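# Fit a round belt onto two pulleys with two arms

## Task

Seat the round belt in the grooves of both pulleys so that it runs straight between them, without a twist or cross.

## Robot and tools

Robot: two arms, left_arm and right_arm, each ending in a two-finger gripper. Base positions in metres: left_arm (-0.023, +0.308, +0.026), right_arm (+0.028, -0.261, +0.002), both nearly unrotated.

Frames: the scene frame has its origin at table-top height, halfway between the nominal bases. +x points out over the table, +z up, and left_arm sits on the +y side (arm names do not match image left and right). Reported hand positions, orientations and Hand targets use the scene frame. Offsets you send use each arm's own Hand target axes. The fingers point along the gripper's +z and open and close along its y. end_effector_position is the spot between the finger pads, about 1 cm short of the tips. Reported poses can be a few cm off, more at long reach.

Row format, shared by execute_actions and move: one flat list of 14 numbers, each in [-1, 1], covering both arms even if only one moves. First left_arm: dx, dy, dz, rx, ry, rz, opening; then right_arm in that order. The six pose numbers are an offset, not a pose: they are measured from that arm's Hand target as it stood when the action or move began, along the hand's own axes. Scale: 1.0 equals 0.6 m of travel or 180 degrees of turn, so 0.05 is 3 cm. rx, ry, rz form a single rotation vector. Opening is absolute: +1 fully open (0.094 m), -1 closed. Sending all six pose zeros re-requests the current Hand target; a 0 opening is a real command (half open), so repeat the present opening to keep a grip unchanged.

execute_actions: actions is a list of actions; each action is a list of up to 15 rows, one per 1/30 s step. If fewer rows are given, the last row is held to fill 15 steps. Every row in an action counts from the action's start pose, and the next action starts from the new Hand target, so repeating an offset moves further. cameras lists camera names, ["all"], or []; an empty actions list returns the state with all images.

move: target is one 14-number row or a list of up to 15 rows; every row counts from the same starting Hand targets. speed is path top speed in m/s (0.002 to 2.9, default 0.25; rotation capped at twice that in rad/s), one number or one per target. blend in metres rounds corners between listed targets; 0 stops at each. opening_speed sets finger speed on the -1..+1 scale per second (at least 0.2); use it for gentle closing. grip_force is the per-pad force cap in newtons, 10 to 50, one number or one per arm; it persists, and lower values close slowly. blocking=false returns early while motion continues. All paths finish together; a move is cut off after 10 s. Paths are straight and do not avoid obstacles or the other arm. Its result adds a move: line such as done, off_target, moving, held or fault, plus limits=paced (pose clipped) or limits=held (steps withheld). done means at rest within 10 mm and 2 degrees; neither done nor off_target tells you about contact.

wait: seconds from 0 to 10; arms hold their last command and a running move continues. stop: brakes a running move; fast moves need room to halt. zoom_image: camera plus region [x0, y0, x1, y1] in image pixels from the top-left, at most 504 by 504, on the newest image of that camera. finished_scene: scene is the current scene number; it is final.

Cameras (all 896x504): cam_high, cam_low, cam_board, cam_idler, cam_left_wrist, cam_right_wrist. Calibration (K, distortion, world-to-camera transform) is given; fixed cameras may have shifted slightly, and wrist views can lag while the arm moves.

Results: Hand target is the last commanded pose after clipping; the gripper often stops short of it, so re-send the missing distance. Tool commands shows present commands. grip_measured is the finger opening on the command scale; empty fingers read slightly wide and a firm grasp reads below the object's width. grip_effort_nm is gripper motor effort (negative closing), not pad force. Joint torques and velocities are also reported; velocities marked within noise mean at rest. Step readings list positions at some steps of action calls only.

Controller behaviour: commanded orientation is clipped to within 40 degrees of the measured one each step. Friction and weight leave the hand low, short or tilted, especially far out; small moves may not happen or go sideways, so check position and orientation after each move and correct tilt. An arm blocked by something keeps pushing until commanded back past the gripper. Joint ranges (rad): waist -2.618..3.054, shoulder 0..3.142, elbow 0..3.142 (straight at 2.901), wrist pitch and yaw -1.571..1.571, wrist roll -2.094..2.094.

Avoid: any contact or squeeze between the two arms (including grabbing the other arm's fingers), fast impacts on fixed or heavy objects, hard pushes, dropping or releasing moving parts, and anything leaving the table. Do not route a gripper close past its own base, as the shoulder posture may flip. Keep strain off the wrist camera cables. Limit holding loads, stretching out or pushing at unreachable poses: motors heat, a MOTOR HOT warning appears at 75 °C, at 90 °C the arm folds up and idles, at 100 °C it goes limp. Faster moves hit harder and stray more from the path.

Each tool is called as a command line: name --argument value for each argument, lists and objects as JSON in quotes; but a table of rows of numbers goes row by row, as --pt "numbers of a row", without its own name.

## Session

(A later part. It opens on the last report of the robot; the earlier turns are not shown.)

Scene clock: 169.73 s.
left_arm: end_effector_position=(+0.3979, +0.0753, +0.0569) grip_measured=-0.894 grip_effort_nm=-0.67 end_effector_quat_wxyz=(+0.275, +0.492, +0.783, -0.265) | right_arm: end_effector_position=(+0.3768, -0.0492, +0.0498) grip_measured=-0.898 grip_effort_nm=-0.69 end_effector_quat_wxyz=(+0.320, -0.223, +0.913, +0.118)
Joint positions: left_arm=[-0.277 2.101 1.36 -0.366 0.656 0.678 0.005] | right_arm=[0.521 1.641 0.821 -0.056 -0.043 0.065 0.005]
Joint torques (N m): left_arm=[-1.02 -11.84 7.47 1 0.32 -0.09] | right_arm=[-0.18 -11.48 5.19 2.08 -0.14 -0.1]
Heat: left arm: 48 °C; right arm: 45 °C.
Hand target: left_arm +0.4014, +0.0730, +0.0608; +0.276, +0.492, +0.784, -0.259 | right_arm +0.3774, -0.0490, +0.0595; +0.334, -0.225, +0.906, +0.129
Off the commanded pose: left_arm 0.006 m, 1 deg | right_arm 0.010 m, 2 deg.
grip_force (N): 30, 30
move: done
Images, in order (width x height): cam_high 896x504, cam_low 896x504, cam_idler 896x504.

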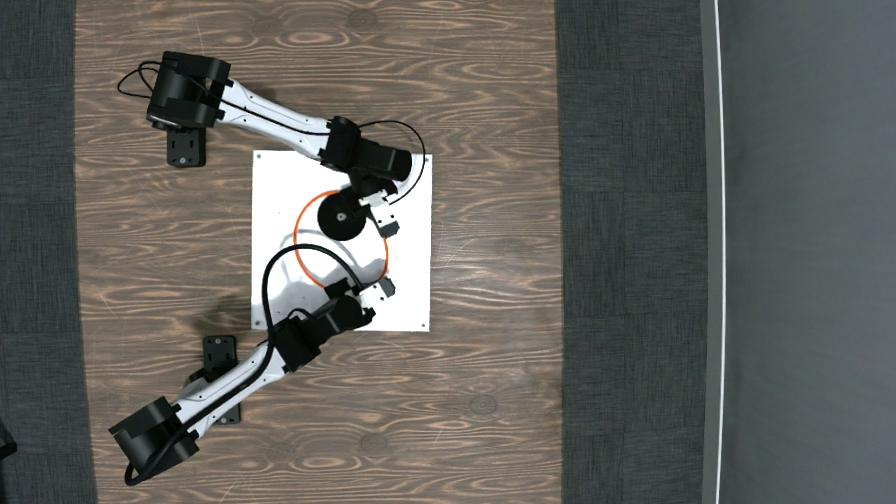

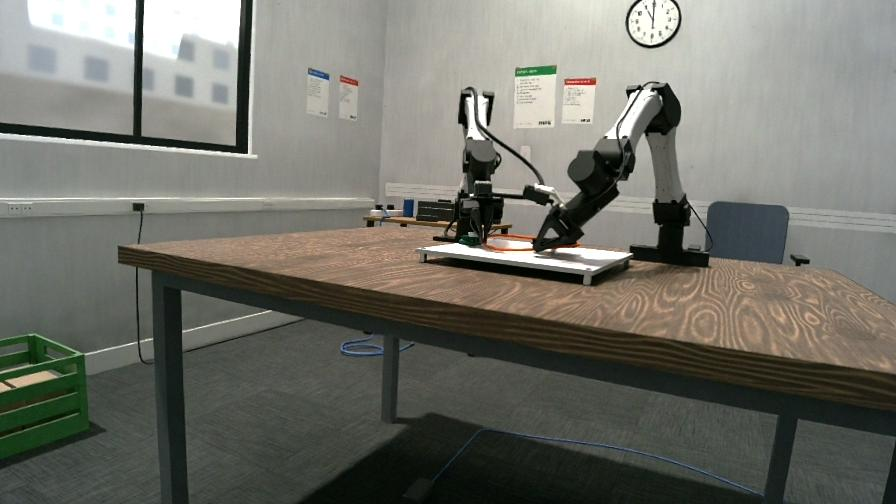

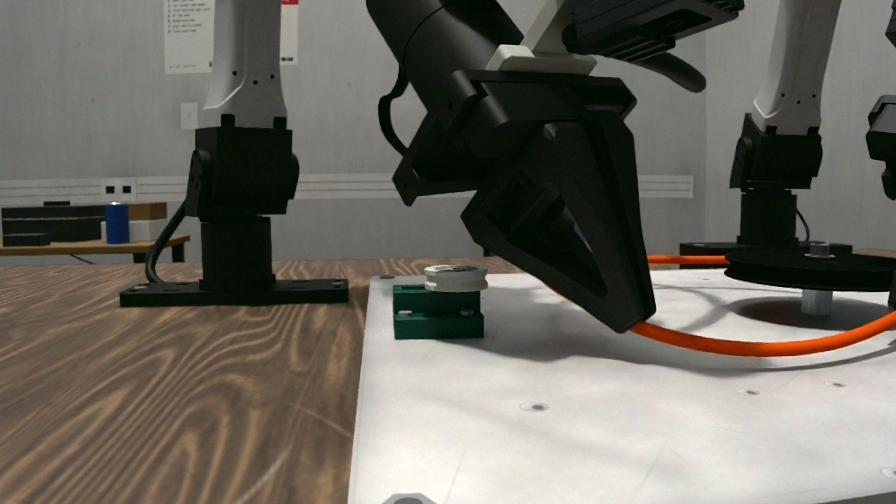

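move --target '[-0.0277,-0.0182,0.0203,0,0,0,-1,0.0113,-0.0388,-0.0333,0,0,0,-1]' --speed 0.06 --cameras '["cam_high","cam_low","cam_idler","cam_board"]'

zoom_image --camera "cam_low" --region '[515, 225, 615, 260]'

zoom_image --camera "cam_idler" --region '[560, 200, 896, 350]'

zoom_image --camera "cam_high" --region '[285, 165, 405, 285]'

Scene clock: 204.47 s.
left_arm: end_effector_position=(+0.3930, +0.0537, +0.0612) grip_measured=-0.894 grip_effort_nm=-0.67 end_effector_quat_wxyz=(+0.270, +0.496, +0.781, -0.265) | right_arm: end_effector_position=(+0.3797, -0.0728, +0.0681) grip_measured=-0.898 grip_effort_nm=-0.69 end_effector_quat_wxyz=(+0.341, -0.224, +0.904, +0.130)
Joint positions: left_arm=[-0.331 2.101 1.381 -0.366 0.632 0.633 0.005] | right_arm=[0.436 1.553 0.777 -0.056 -0.112 0 0.005]
Joint torques (N m): left_arm=[-0.58 -11.7 8.05 1.25 0.24 -0.17] | right_arm=[-0.29 -10.26 5.29 1.68 -0.15 -0.1]
Heat: left arm: 53 °C; right arm: 44 °C.
Hand target: left_arm +0.3995, +0.0502, +0.0650; +0.276, +0.492, +0.784, -0.259 | right_arm +0.3733, -0.0791, +0.0680; +0.334, -0.225, +0.906, +0.129
Off the commanded pose: left_arm 0.008 m, 1 deg | right_arm 0.009 m, 1 deg.
grip_force (N): 30, 30
move: done
Images, in order (width x height): cam_high 896x504, cam_low 896x504, cam_board 896x504, cam_idler 896x504.

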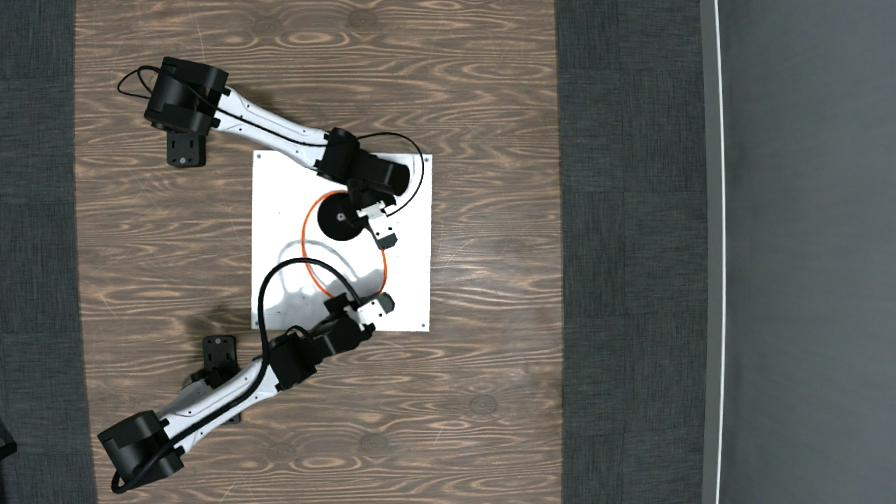

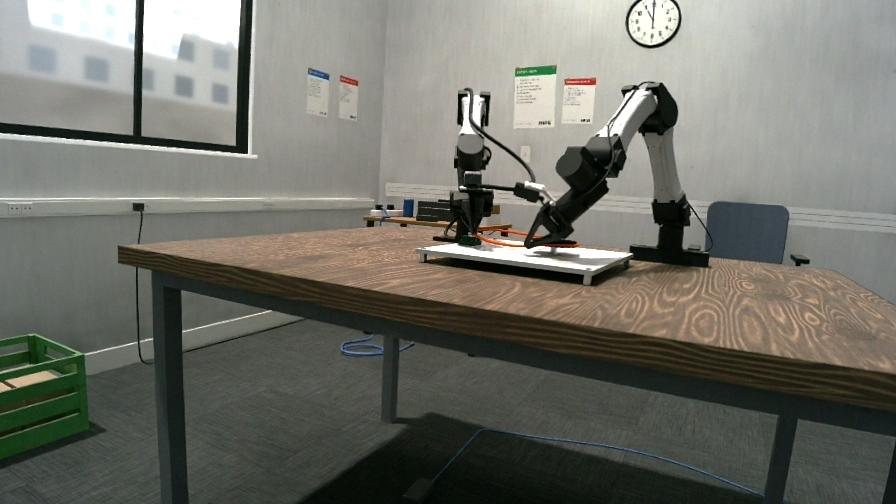

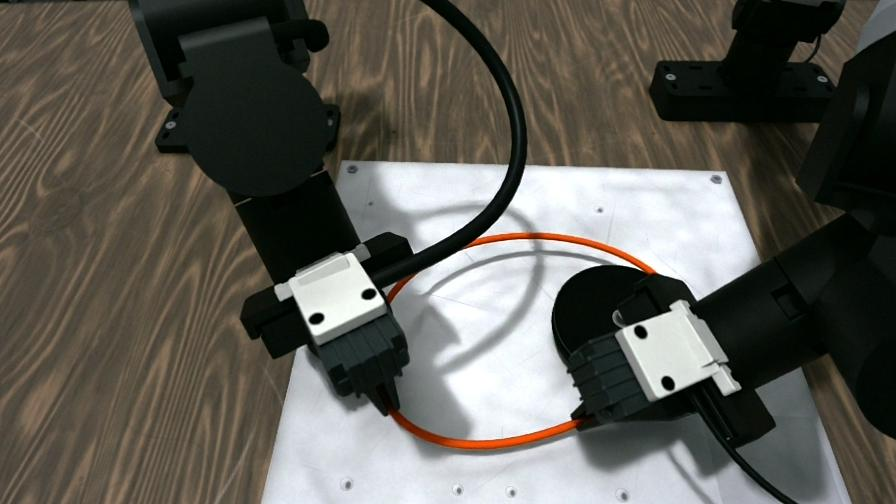

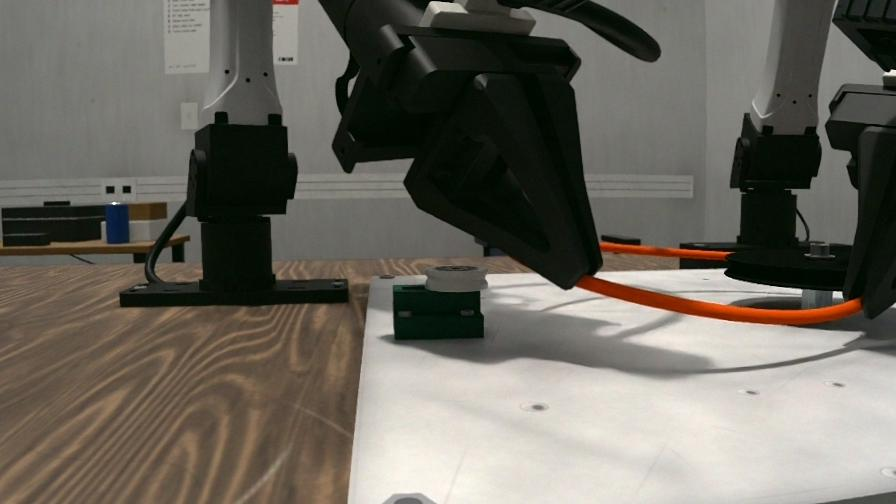

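Scaled by 5.040 from the camera's 896x504 image, which has a finer 1280x720 frame.

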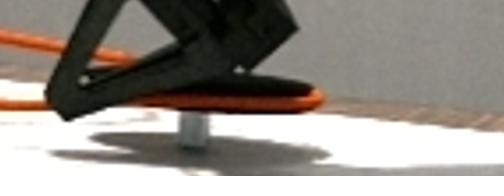

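Scaled by 1.500 from the camera's 896x504 image, which has a finer 1280x720 frame.

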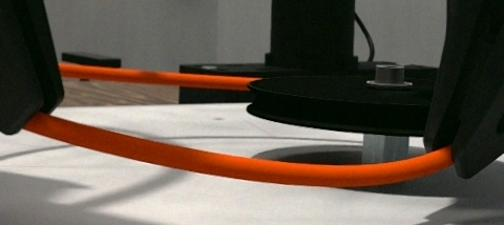

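Scaled by 4.200 from the camera's 896x504 image, which has a finer 1280x720 frame.

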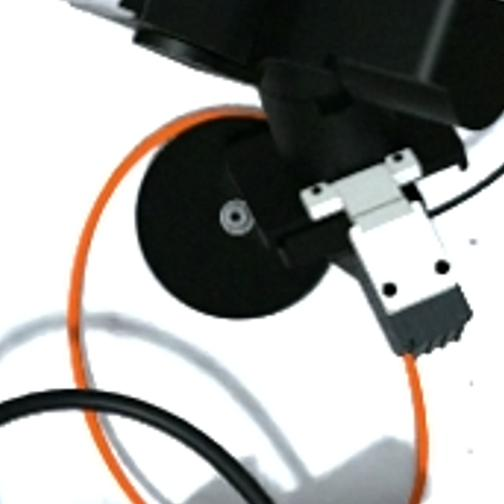

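move --pt "0.0050 -0.0258 0.0022 0.0840 0.0029 0.0754 -1 0.0157 -0.0002 -0.0410 -0.0812 0.0020 -0.1363 -1" --pt "-0.0055 -0.0320 0.0135 0.0840 0.0029 0.0754 -1 0.0260 -0.0165 -0.0522 -0.0812 0.0020 -0.1363 -1" --pt "-0.0098 -0.0503 0.0237 0.0840 0.0029 0.0754 -1 0.0364 -0.0369 -0.0637 -0.0972 -0.0226 -0.1212 -1" --speed '[0.07,0.05,0.05]' --blend '[0.005,0.005,0]' --cameras '["cam_high","cam_low","cam_idler","cam_board"]'

zoom_image --camera "cam_high" --region '[275, 180, 415, 340]'

zoom_image --camera "cam_high" --region '[306, 285, 376, 345]'

zoom_image --camera "cam_idler" --region '[370, 210, 620, 350]'

zoom_image --camera "cam_board" --region '[290, 250, 430, 380]'

zoom_image --camera "cam_low" --region '[515, 225, 615, 260]'

Scene clock: 224.70 s.
left_arm: end_effector_position=(+0.3802, +0.0288, +0.0687) grip_measured=-0.894 grip_effort_nm=-0.67 end_effector_quat_wxyz=(+0.241, +0.622, +0.676, -0.313) | right_arm: end_effector_position=(+0.3497, -0.1098, +0.0785) grip_measured=-0.898 grip_effort_nm=-0.69 end_effector_quat_wxyz=(+0.341, -0.433, +0.804, +0.221)
Joint positions: left_arm=[-0.35 2.245 1.657 -0.708 0.775 1.018 0.005] | right_arm=[0.139 1.498 0.753 -0.239 -0.635 -0.645 0.005]
Joint torques (N m): left_arm=[-0.9 -11.92 5.55 0.84 0.62 -0.15] | right_arm=[-1.35 -9.57 5.2 1.46 -0.23 -0.22]
Heat: left arm: 54 °C; right arm: 42 °C.
Hand target: left_arm +0.3766, +0.0255, +0.0629; +0.234, +0.614, +0.681, -0.323 | right_arm +0.3486, -0.1199, +0.0801; +0.346, -0.435, +0.805, +0.207
Off the commanded pose: left_arm 0.008 m, 2 deg | right_arm 0.010 m, 2 deg.
grip_force (N): 30, 30
move: done
Images, in order (width x height): cam_high 896x504, cam_low 896x504, cam_board 896x504, cam_idler 896x504.

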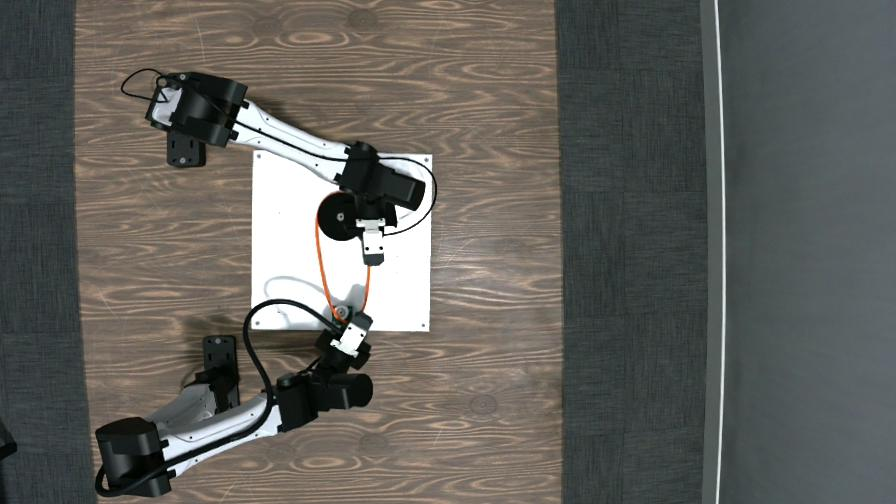

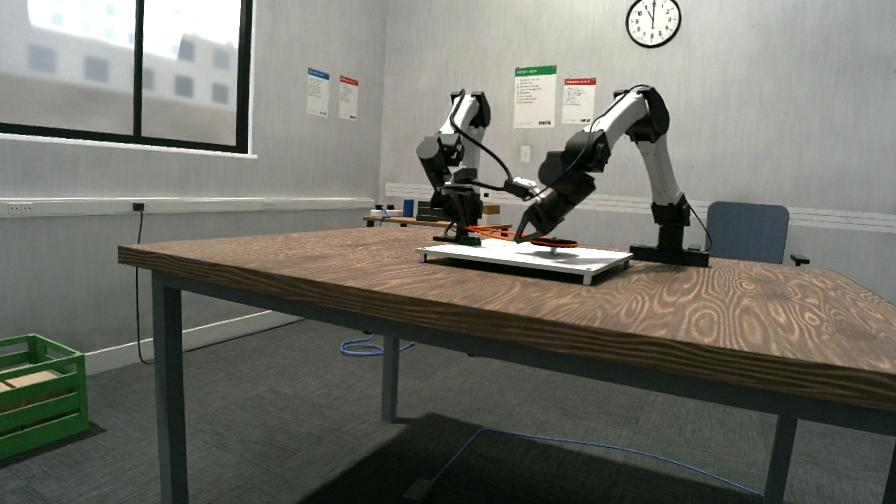

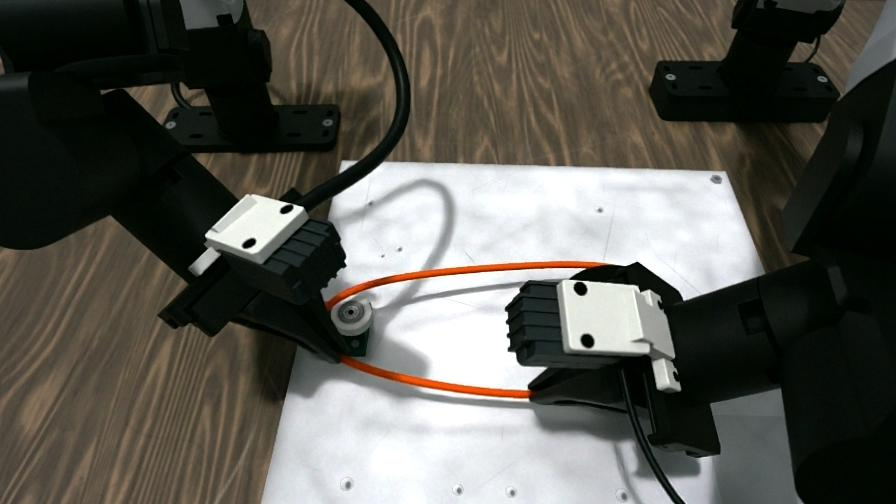

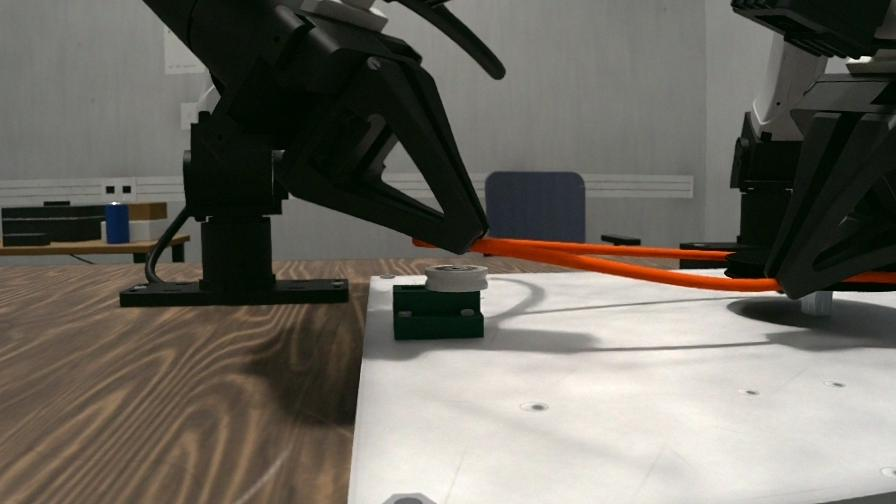

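Scaled by 3.150 from the camera's 896x504 image, which has a finer 1280x720 frame.

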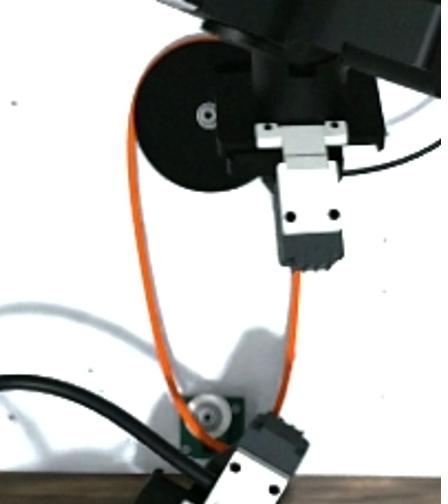

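Scaled by 7.200 from the camera's 896x504 image, which has a finer 1280x720 frame.

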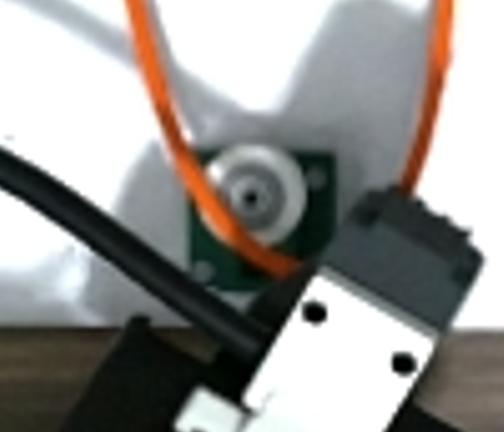

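Scaled by 2.016 from the camera's 896x504 image, which has a finer 1280x720 frame.

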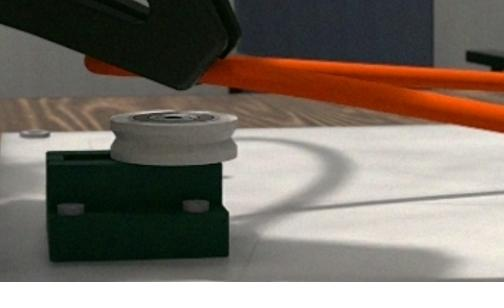

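Scaled by 3.600 from the camera's 896x504 image, which has a finer 1280x720 frame.

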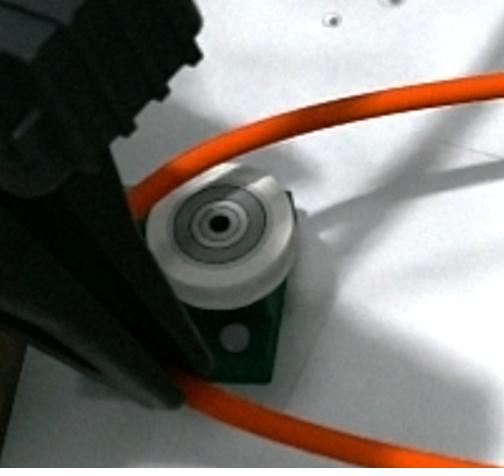

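Scaled by 5.040 from the camera's 896x504 image, which has a finer 1280x720 frame.

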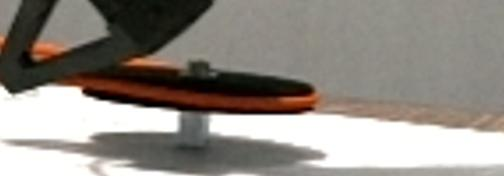

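move --target '[-0.0015,-0.0130,0.0093,0,0,0,-1,0.0173,0.0102,-0.0038,0.0225,0.0006,0.0246,-1]' --speed 0.05 --cameras '["cam_high","cam_idler","cam_board"]'

zoom_image --camera "cam_high" --region '[306, 285, 376, 345]'

zoom_image --camera "cam_idler" --region '[370, 210, 620, 350]'

zoom_image --camera "cam_board" --region '[290, 250, 430, 380]'

Scene clock: 243.90 s.
left_arm: end_effector_position=(+0.3716, +0.0229, +0.0608) grip_measured=-0.894 grip_effort_nm=-0.67 end_effector_quat_wxyz=(+0.234, +0.621, +0.677, -0.318) | right_arm: end_effector_position=(+0.3293, -0.1136, +0.0734) grip_measured=-0.898 grip_effort_nm=-0.69 end_effector_quat_wxyz=(+0.334, -0.398, +0.823, +0.230)
Joint positions: left_arm=[-0.367 2.245 1.623 -0.679 0.776 1 0.005] | right_arm=[0.142 1.416 0.658 -0.214 -0.623 -0.555 0.005]
Joint torques (N m): left_arm=[-0.69 -13.72 4.51 1 0.61 -0.14] | right_arm=[0.09 -8.35 5.05 2.02 0.34 0.14]
Heat: left arm: 59 °C; right arm: 41 °C.
Hand target: left_arm +0.3686, +0.0205, +0.0609; +0.234, +0.614, +0.681, -0.323 | right_arm +0.3385, -0.1238, +0.0741; +0.352, -0.391, +0.828, +0.191
Off the commanded pose: left_arm 0.004 m, 1 deg | right_arm 0.014 m, 5 deg.
grip_force (N): 30, 30
move: off_target (right_arm)
Images, in order (width x height): cam_high 896x504, cam_board 896x504, cam_idler 896x504.

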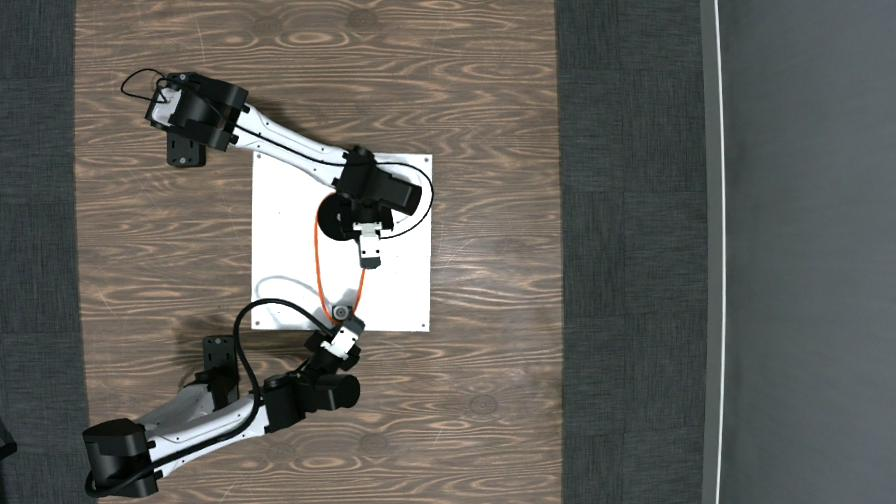

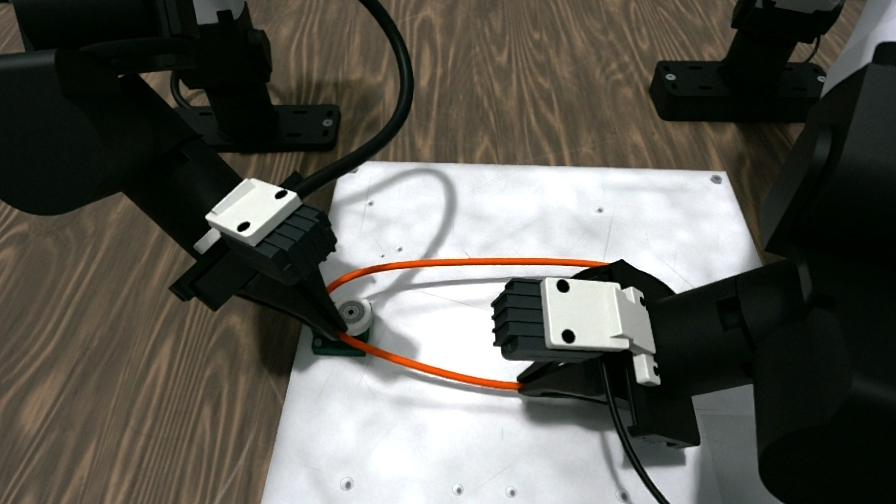

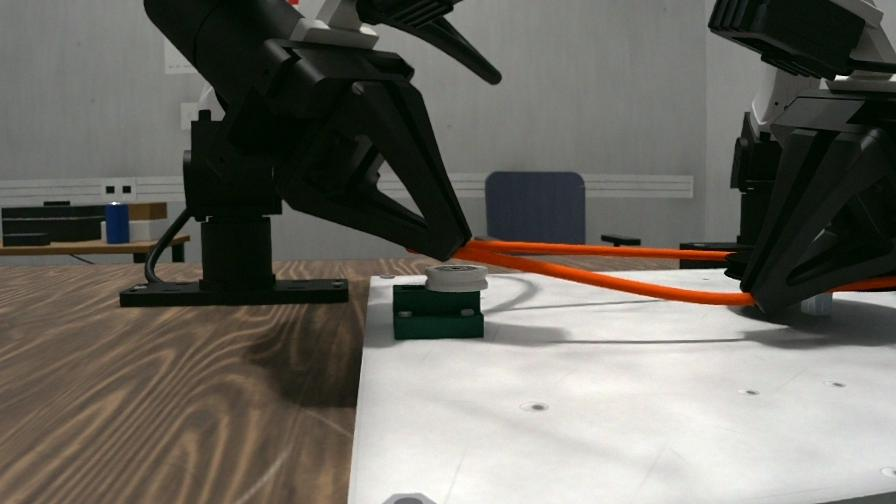

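Scaled by 7.200 from the camera's 896x504 image, which has a finer 1280x720 frame.

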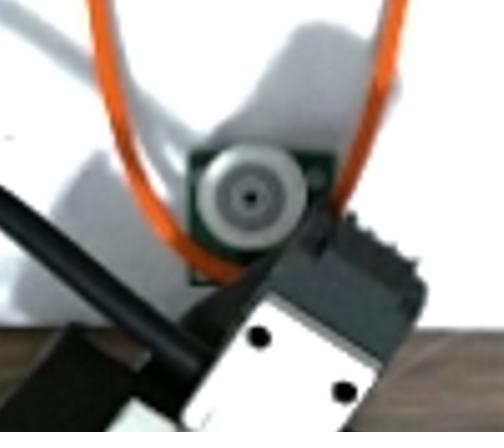

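Scaled by 2.016 from the camera's 896x504 image, which has a finer 1280x720 frame.

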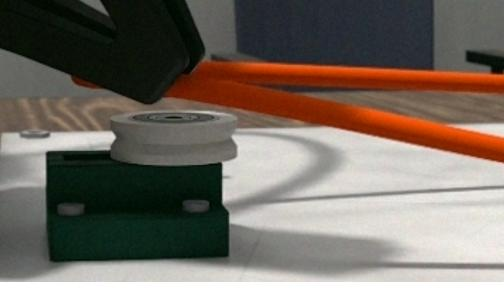

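Scaled by 3.600 from the camera's 896x504 image, which has a finer 1280x720 frame.

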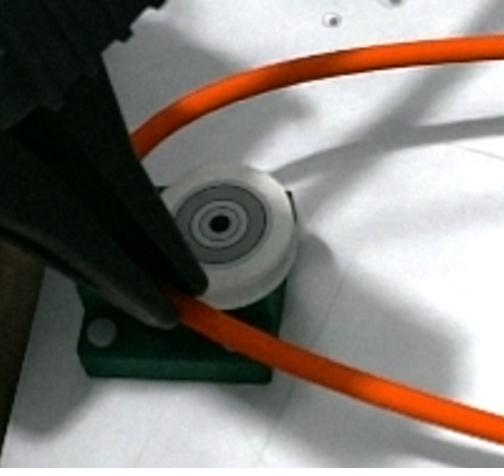

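move --target '[0,0,0,0,0,0,-1,-0.0074,-0.0131,0.0072,0,0,0,-1]' --speed 0.05 --cameras '["cam_high","cam_idler","cam_board"]'

zoom_image --camera "cam_high" --region '[306, 285, 376, 345]'

zoom_image --camera "cam_board" --region '[290, 250, 430, 380]'

zoom_image --camera "cam_idler" --region '[370, 210, 620, 350]'

Scene clock: 259.60 s.
left_arm: end_effector_position=(+0.3716, +0.0229, +0.0608) grip_measured=-0.894 grip_effort_nm=-0.67 end_effector_quat_wxyz=(+0.234, +0.621, +0.677, -0.318) | right_arm: end_effector_position=(+0.3298, -0.1135, +0.0737) grip_measured=-0.898 grip_effort_nm=-0.69 end_effector_quat_wxyz=(+0.336, -0.398, +0.822, +0.229)
Joint positions: left_arm=[-0.367 2.245 1.623 -0.679 0.776 1 0.005] | right_arm=[0.142 1.416 0.658 -0.211 -0.623 -0.555 0.005]
Joint torques (N m): left_arm=[-0.68 -13.72 4.42 0.96 0.59 -0.22] | right_arm=[-0.4 -4.63 7.84 2.03 0.32 0.1]
Heat: left arm: 64 °C; right arm: 42 °C.
Hand target: left_arm +0.3686, +0.0205, +0.0609; +0.234, +0.614, +0.681, -0.323 | right_arm +0.3486, -0.1238, +0.0741; +0.352, -0.391, +0.828, +0.191
Off the commanded pose: left_arm 0.004 m, 1 deg | right_arm 0.021 m, 5 deg.
grip_force (N): 30, 30
move: off_target (right_arm)
Images, in order (width x height): cam_high 896x504, cam_board 896x504, cam_idler 896x504.

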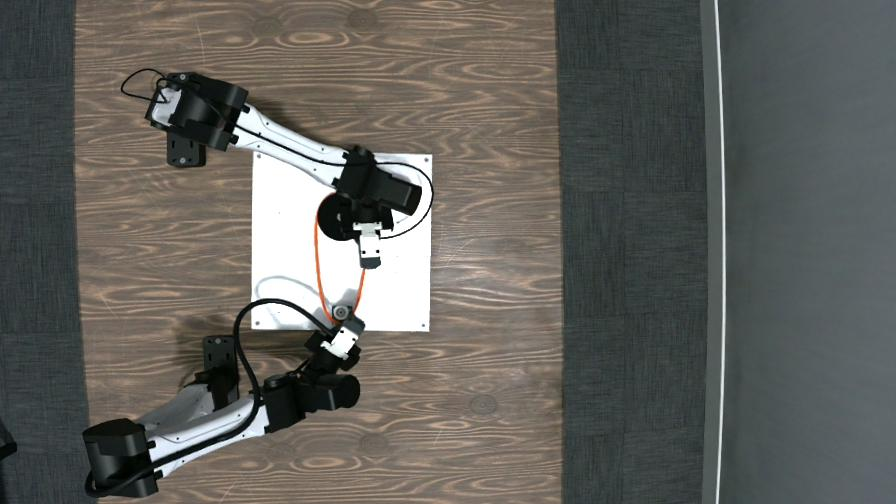

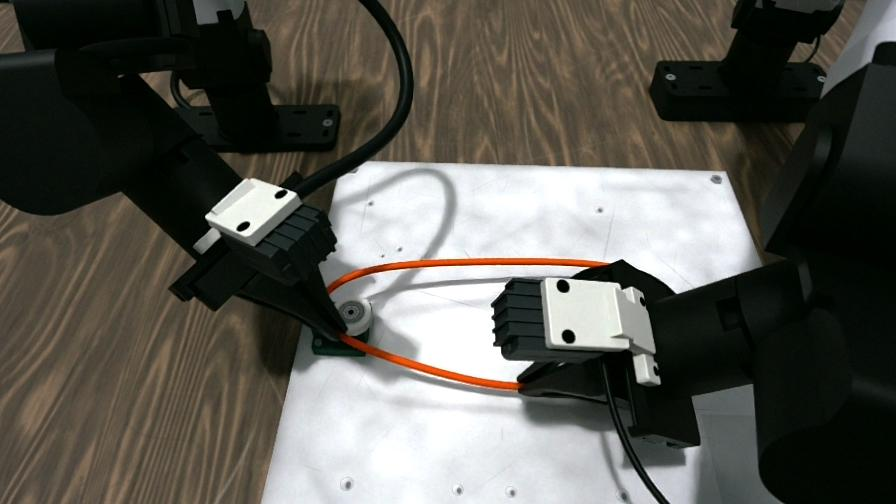

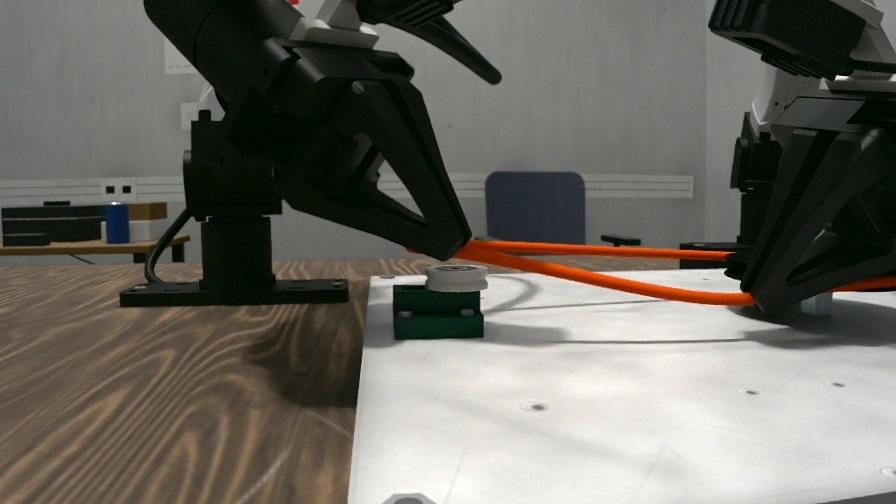

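Scaled by 7.200 from the camera's 896x504 image, which has a finer 1280x720 frame.

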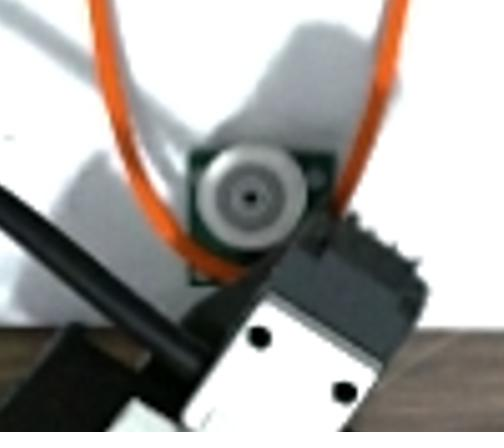

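Scaled by 3.600 from the camera's 896x504 image, which has a finer 1280x720 frame.

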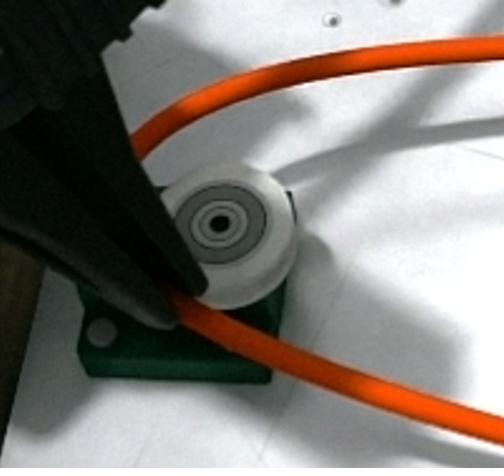

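Scaled by 2.016 from the camera's 896x504 image, which has a finer 1280x720 frame.

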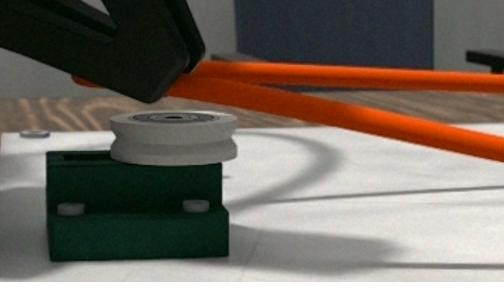

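move --target '[0,0,0,0,0,0,-1,-0.0059,-0.0105,0.0058,0,0,0,-1]' --speed 0.05 --cameras '["cam_high","cam_idler","cam_board"]'

zoom_image --camera "cam_high" --region '[306, 285, 376, 345]'

zoom_image --camera "cam_board" --region '[290, 250, 430, 380]'

Scene clock: 274.13 s.
left_arm: end_effector_position=(+0.3718, +0.0228, +0.0609) grip_measured=-0.894 grip_effort_nm=-0.67 end_effector_quat_wxyz=(+0.235, +0.621, +0.677, -0.318) | right_arm: end_effector_position=(+0.3337, -0.1129, +0.0703) grip_measured=-0.898 grip_effort_nm=-0.69 end_effector_quat_wxyz=(+0.331, -0.397, +0.824, +0.231)
Joint positions: left_arm=[-0.367 2.245 1.623 -0.677 0.776 1 0.005] | right_arm=[0.142 1.445 0.673 -0.208 -0.623 -0.555 0.005]
Joint torques (N m): left_arm=[-0.83 -13.71 4.31 0.95 0.63 -0.16] | right_arm=[-0.76 -4.79 8.87 2 0.29 0.05]
Heat: left arm: 67 °C; right arm: 43 °C.
Hand target: left_arm +0.3686, +0.0205, +0.0609; +0.234, +0.614, +0.681, -0.323 | right_arm +0.3566, -0.1239, +0.0742; +0.353, -0.391, +0.828, +0.191
Off the commanded pose: left_arm 0.004 m, 1 deg | right_arm 0.026 m, 5 deg.
grip_force (N): 30, 30
move: off_target (right_arm)
Images, in order (width x height): cam_high 896x504, cam_board 896x504, cam_idler 896x504.

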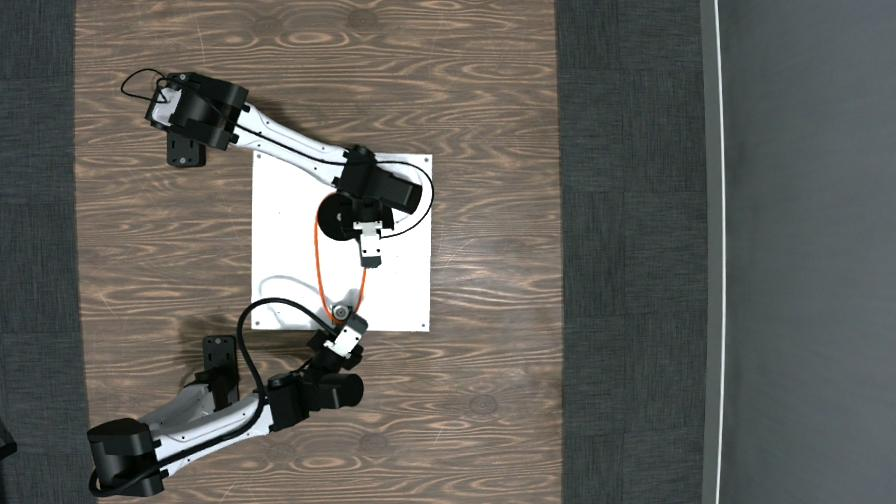

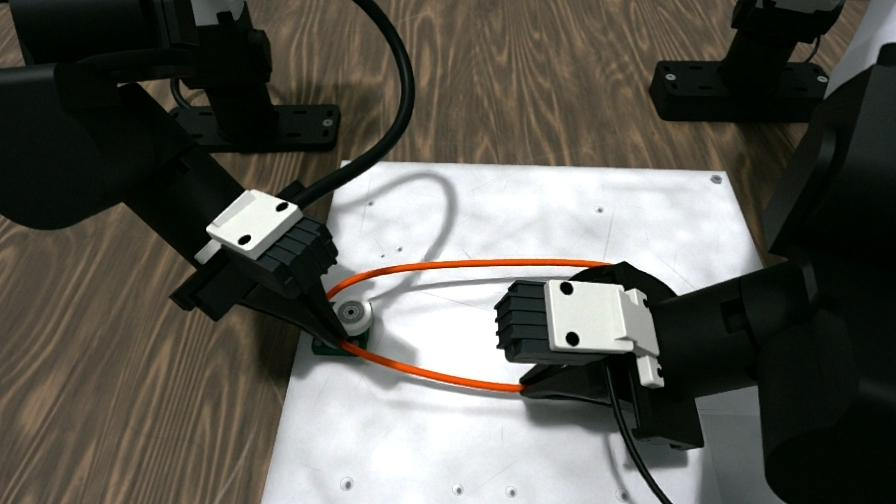

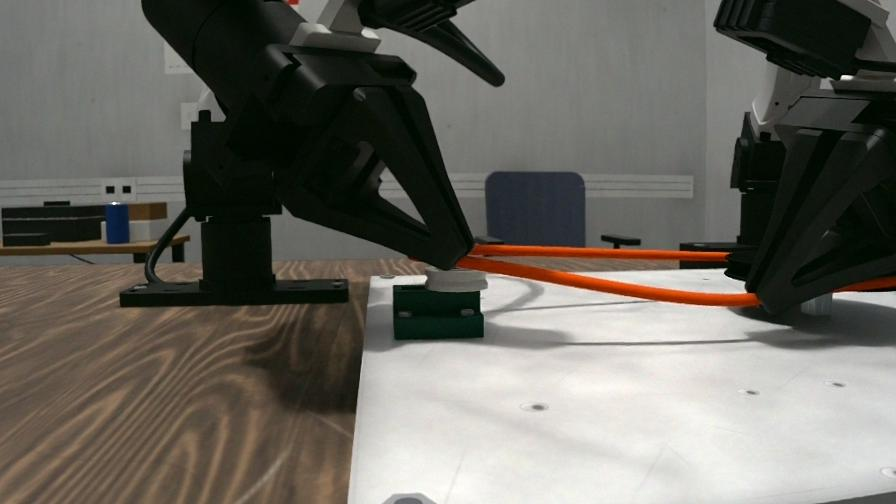

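Scaled by 7.200 from the camera's 896x504 image, which has a finer 1280x720 frame.

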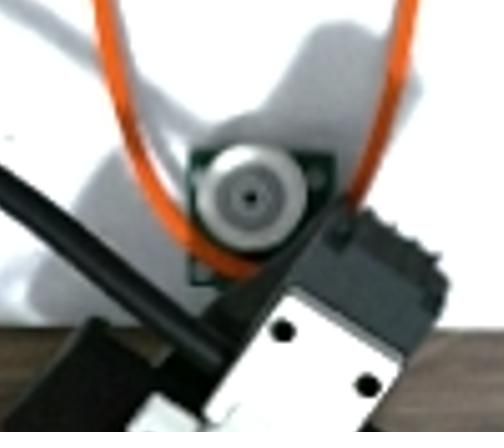

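Scaled by 3.600 from the camera's 896x504 image, which has a finer 1280x720 frame.

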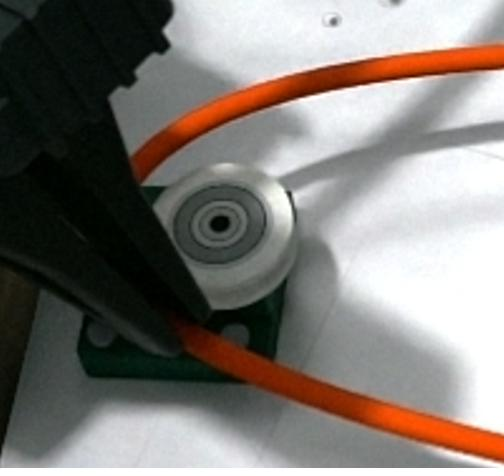

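move --target '[0,0,0,0,0,0,-1,0.0181,-0.0010,0.0167,0,0,0,-1]' --speed 0.05 --cameras '["cam_high","cam_idler","cam_board"]'

zoom_image --camera "cam_high" --region '[306, 285, 376, 345]'

zoom_image --camera "cam_board" --region '[290, 250, 430, 380]'

zoom_image --camera "cam_idler" --region '[375, 235, 515, 310]'

Scene clock: 294.90 s.
left_arm: end_effector_position=(+0.3721, +0.0227, +0.0610) grip_measured=-0.894 grip_effort_nm=-0.67 end_effector_quat_wxyz=(+0.235, +0.620, +0.678, -0.318) | right_arm: end_effector_position=(+0.3431, -0.1124, +0.0651) grip_measured=-0.898 grip_effort_nm=-0.69 end_effector_quat_wxyz=(+0.340, -0.399, +0.822, +0.225)
Joint positions: left_arm=[-0.367 2.245 1.623 -0.676 0.776 0.997 0.005] | right_arm=[0.142 1.485 0.673 -0.147 -0.616 -0.555 0.005]
Joint torques (N m): left_arm=[-0.75 -13.71 4.31 1.02 0.59 -0.12] | right_arm=[-0.73 -4.98 5.86 2.14 0.29 0.04]
Heat: left arm: 70 °C; right arm: 42 °C.
Hand target: left_arm +0.3686, +0.0205, +0.0609; +0.234, +0.614, +0.681, -0.323 | right_arm +0.3566, -0.1239, +0.0593; +0.353, -0.391, +0.828, +0.191
Off the commanded pose: left_arm 0.004 m, 1 deg | right_arm 0.019 m, 4 deg.
grip_force (N): 30, 30
move: off_target (right_arm)
Images, in order (width x height): cam_high 896x504, cam_board 896x504, cam_idler 896x504.

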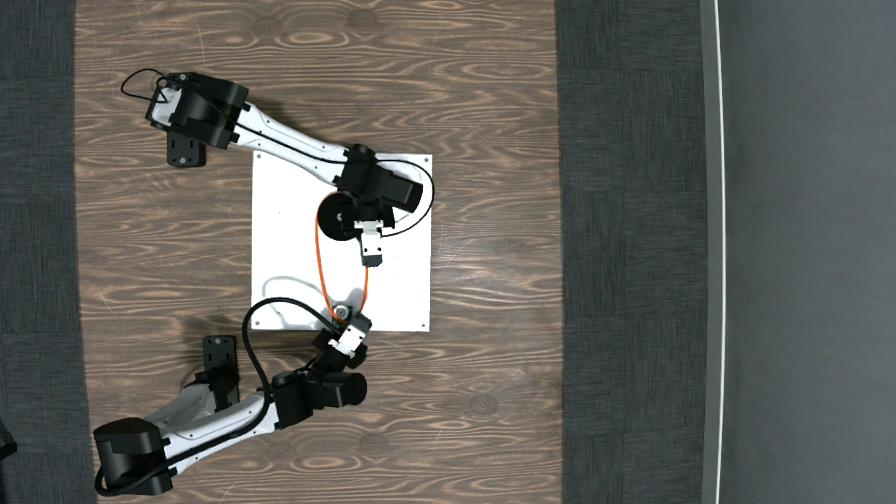

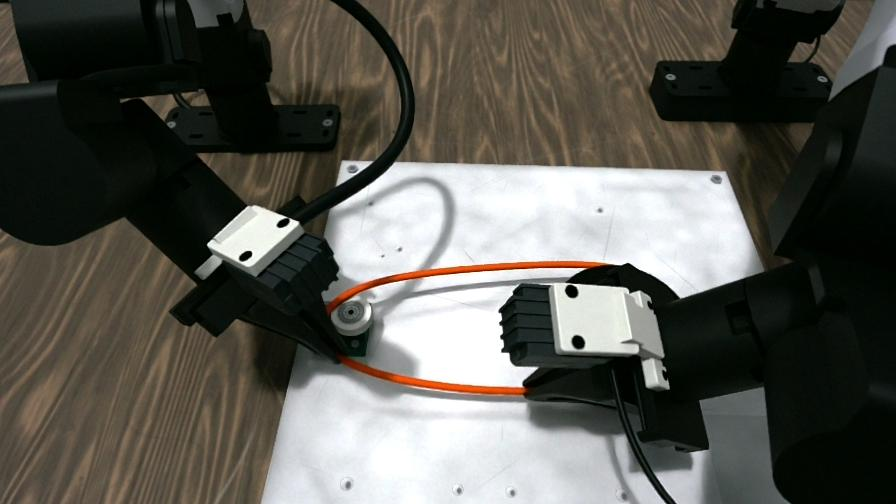

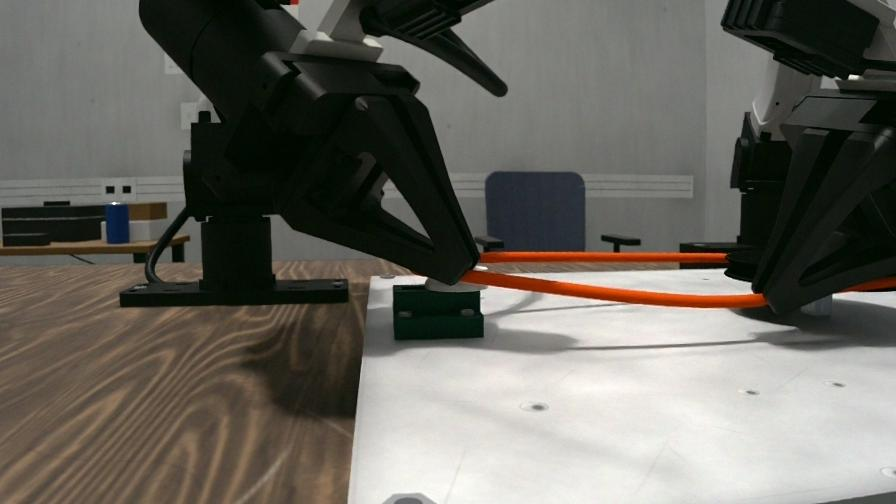

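Scaled by 7.200 from the camera's 896x504 image, which has a finer 1280x720 frame.

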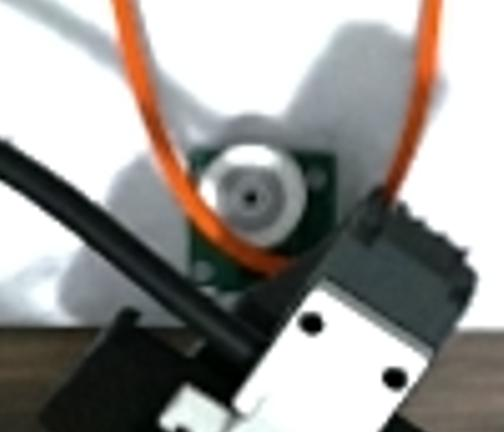

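Scaled by 3.600 from the camera's 896x504 image, which has a finer 1280x720 frame.

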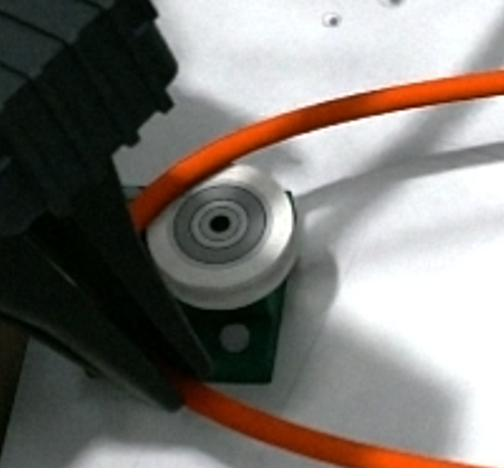

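Scaled by 3.600 from the camera's 896x504 image, which has a finer 1280x720 frame.

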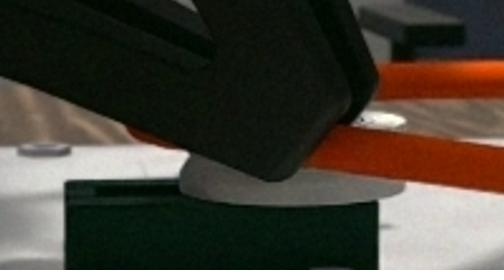

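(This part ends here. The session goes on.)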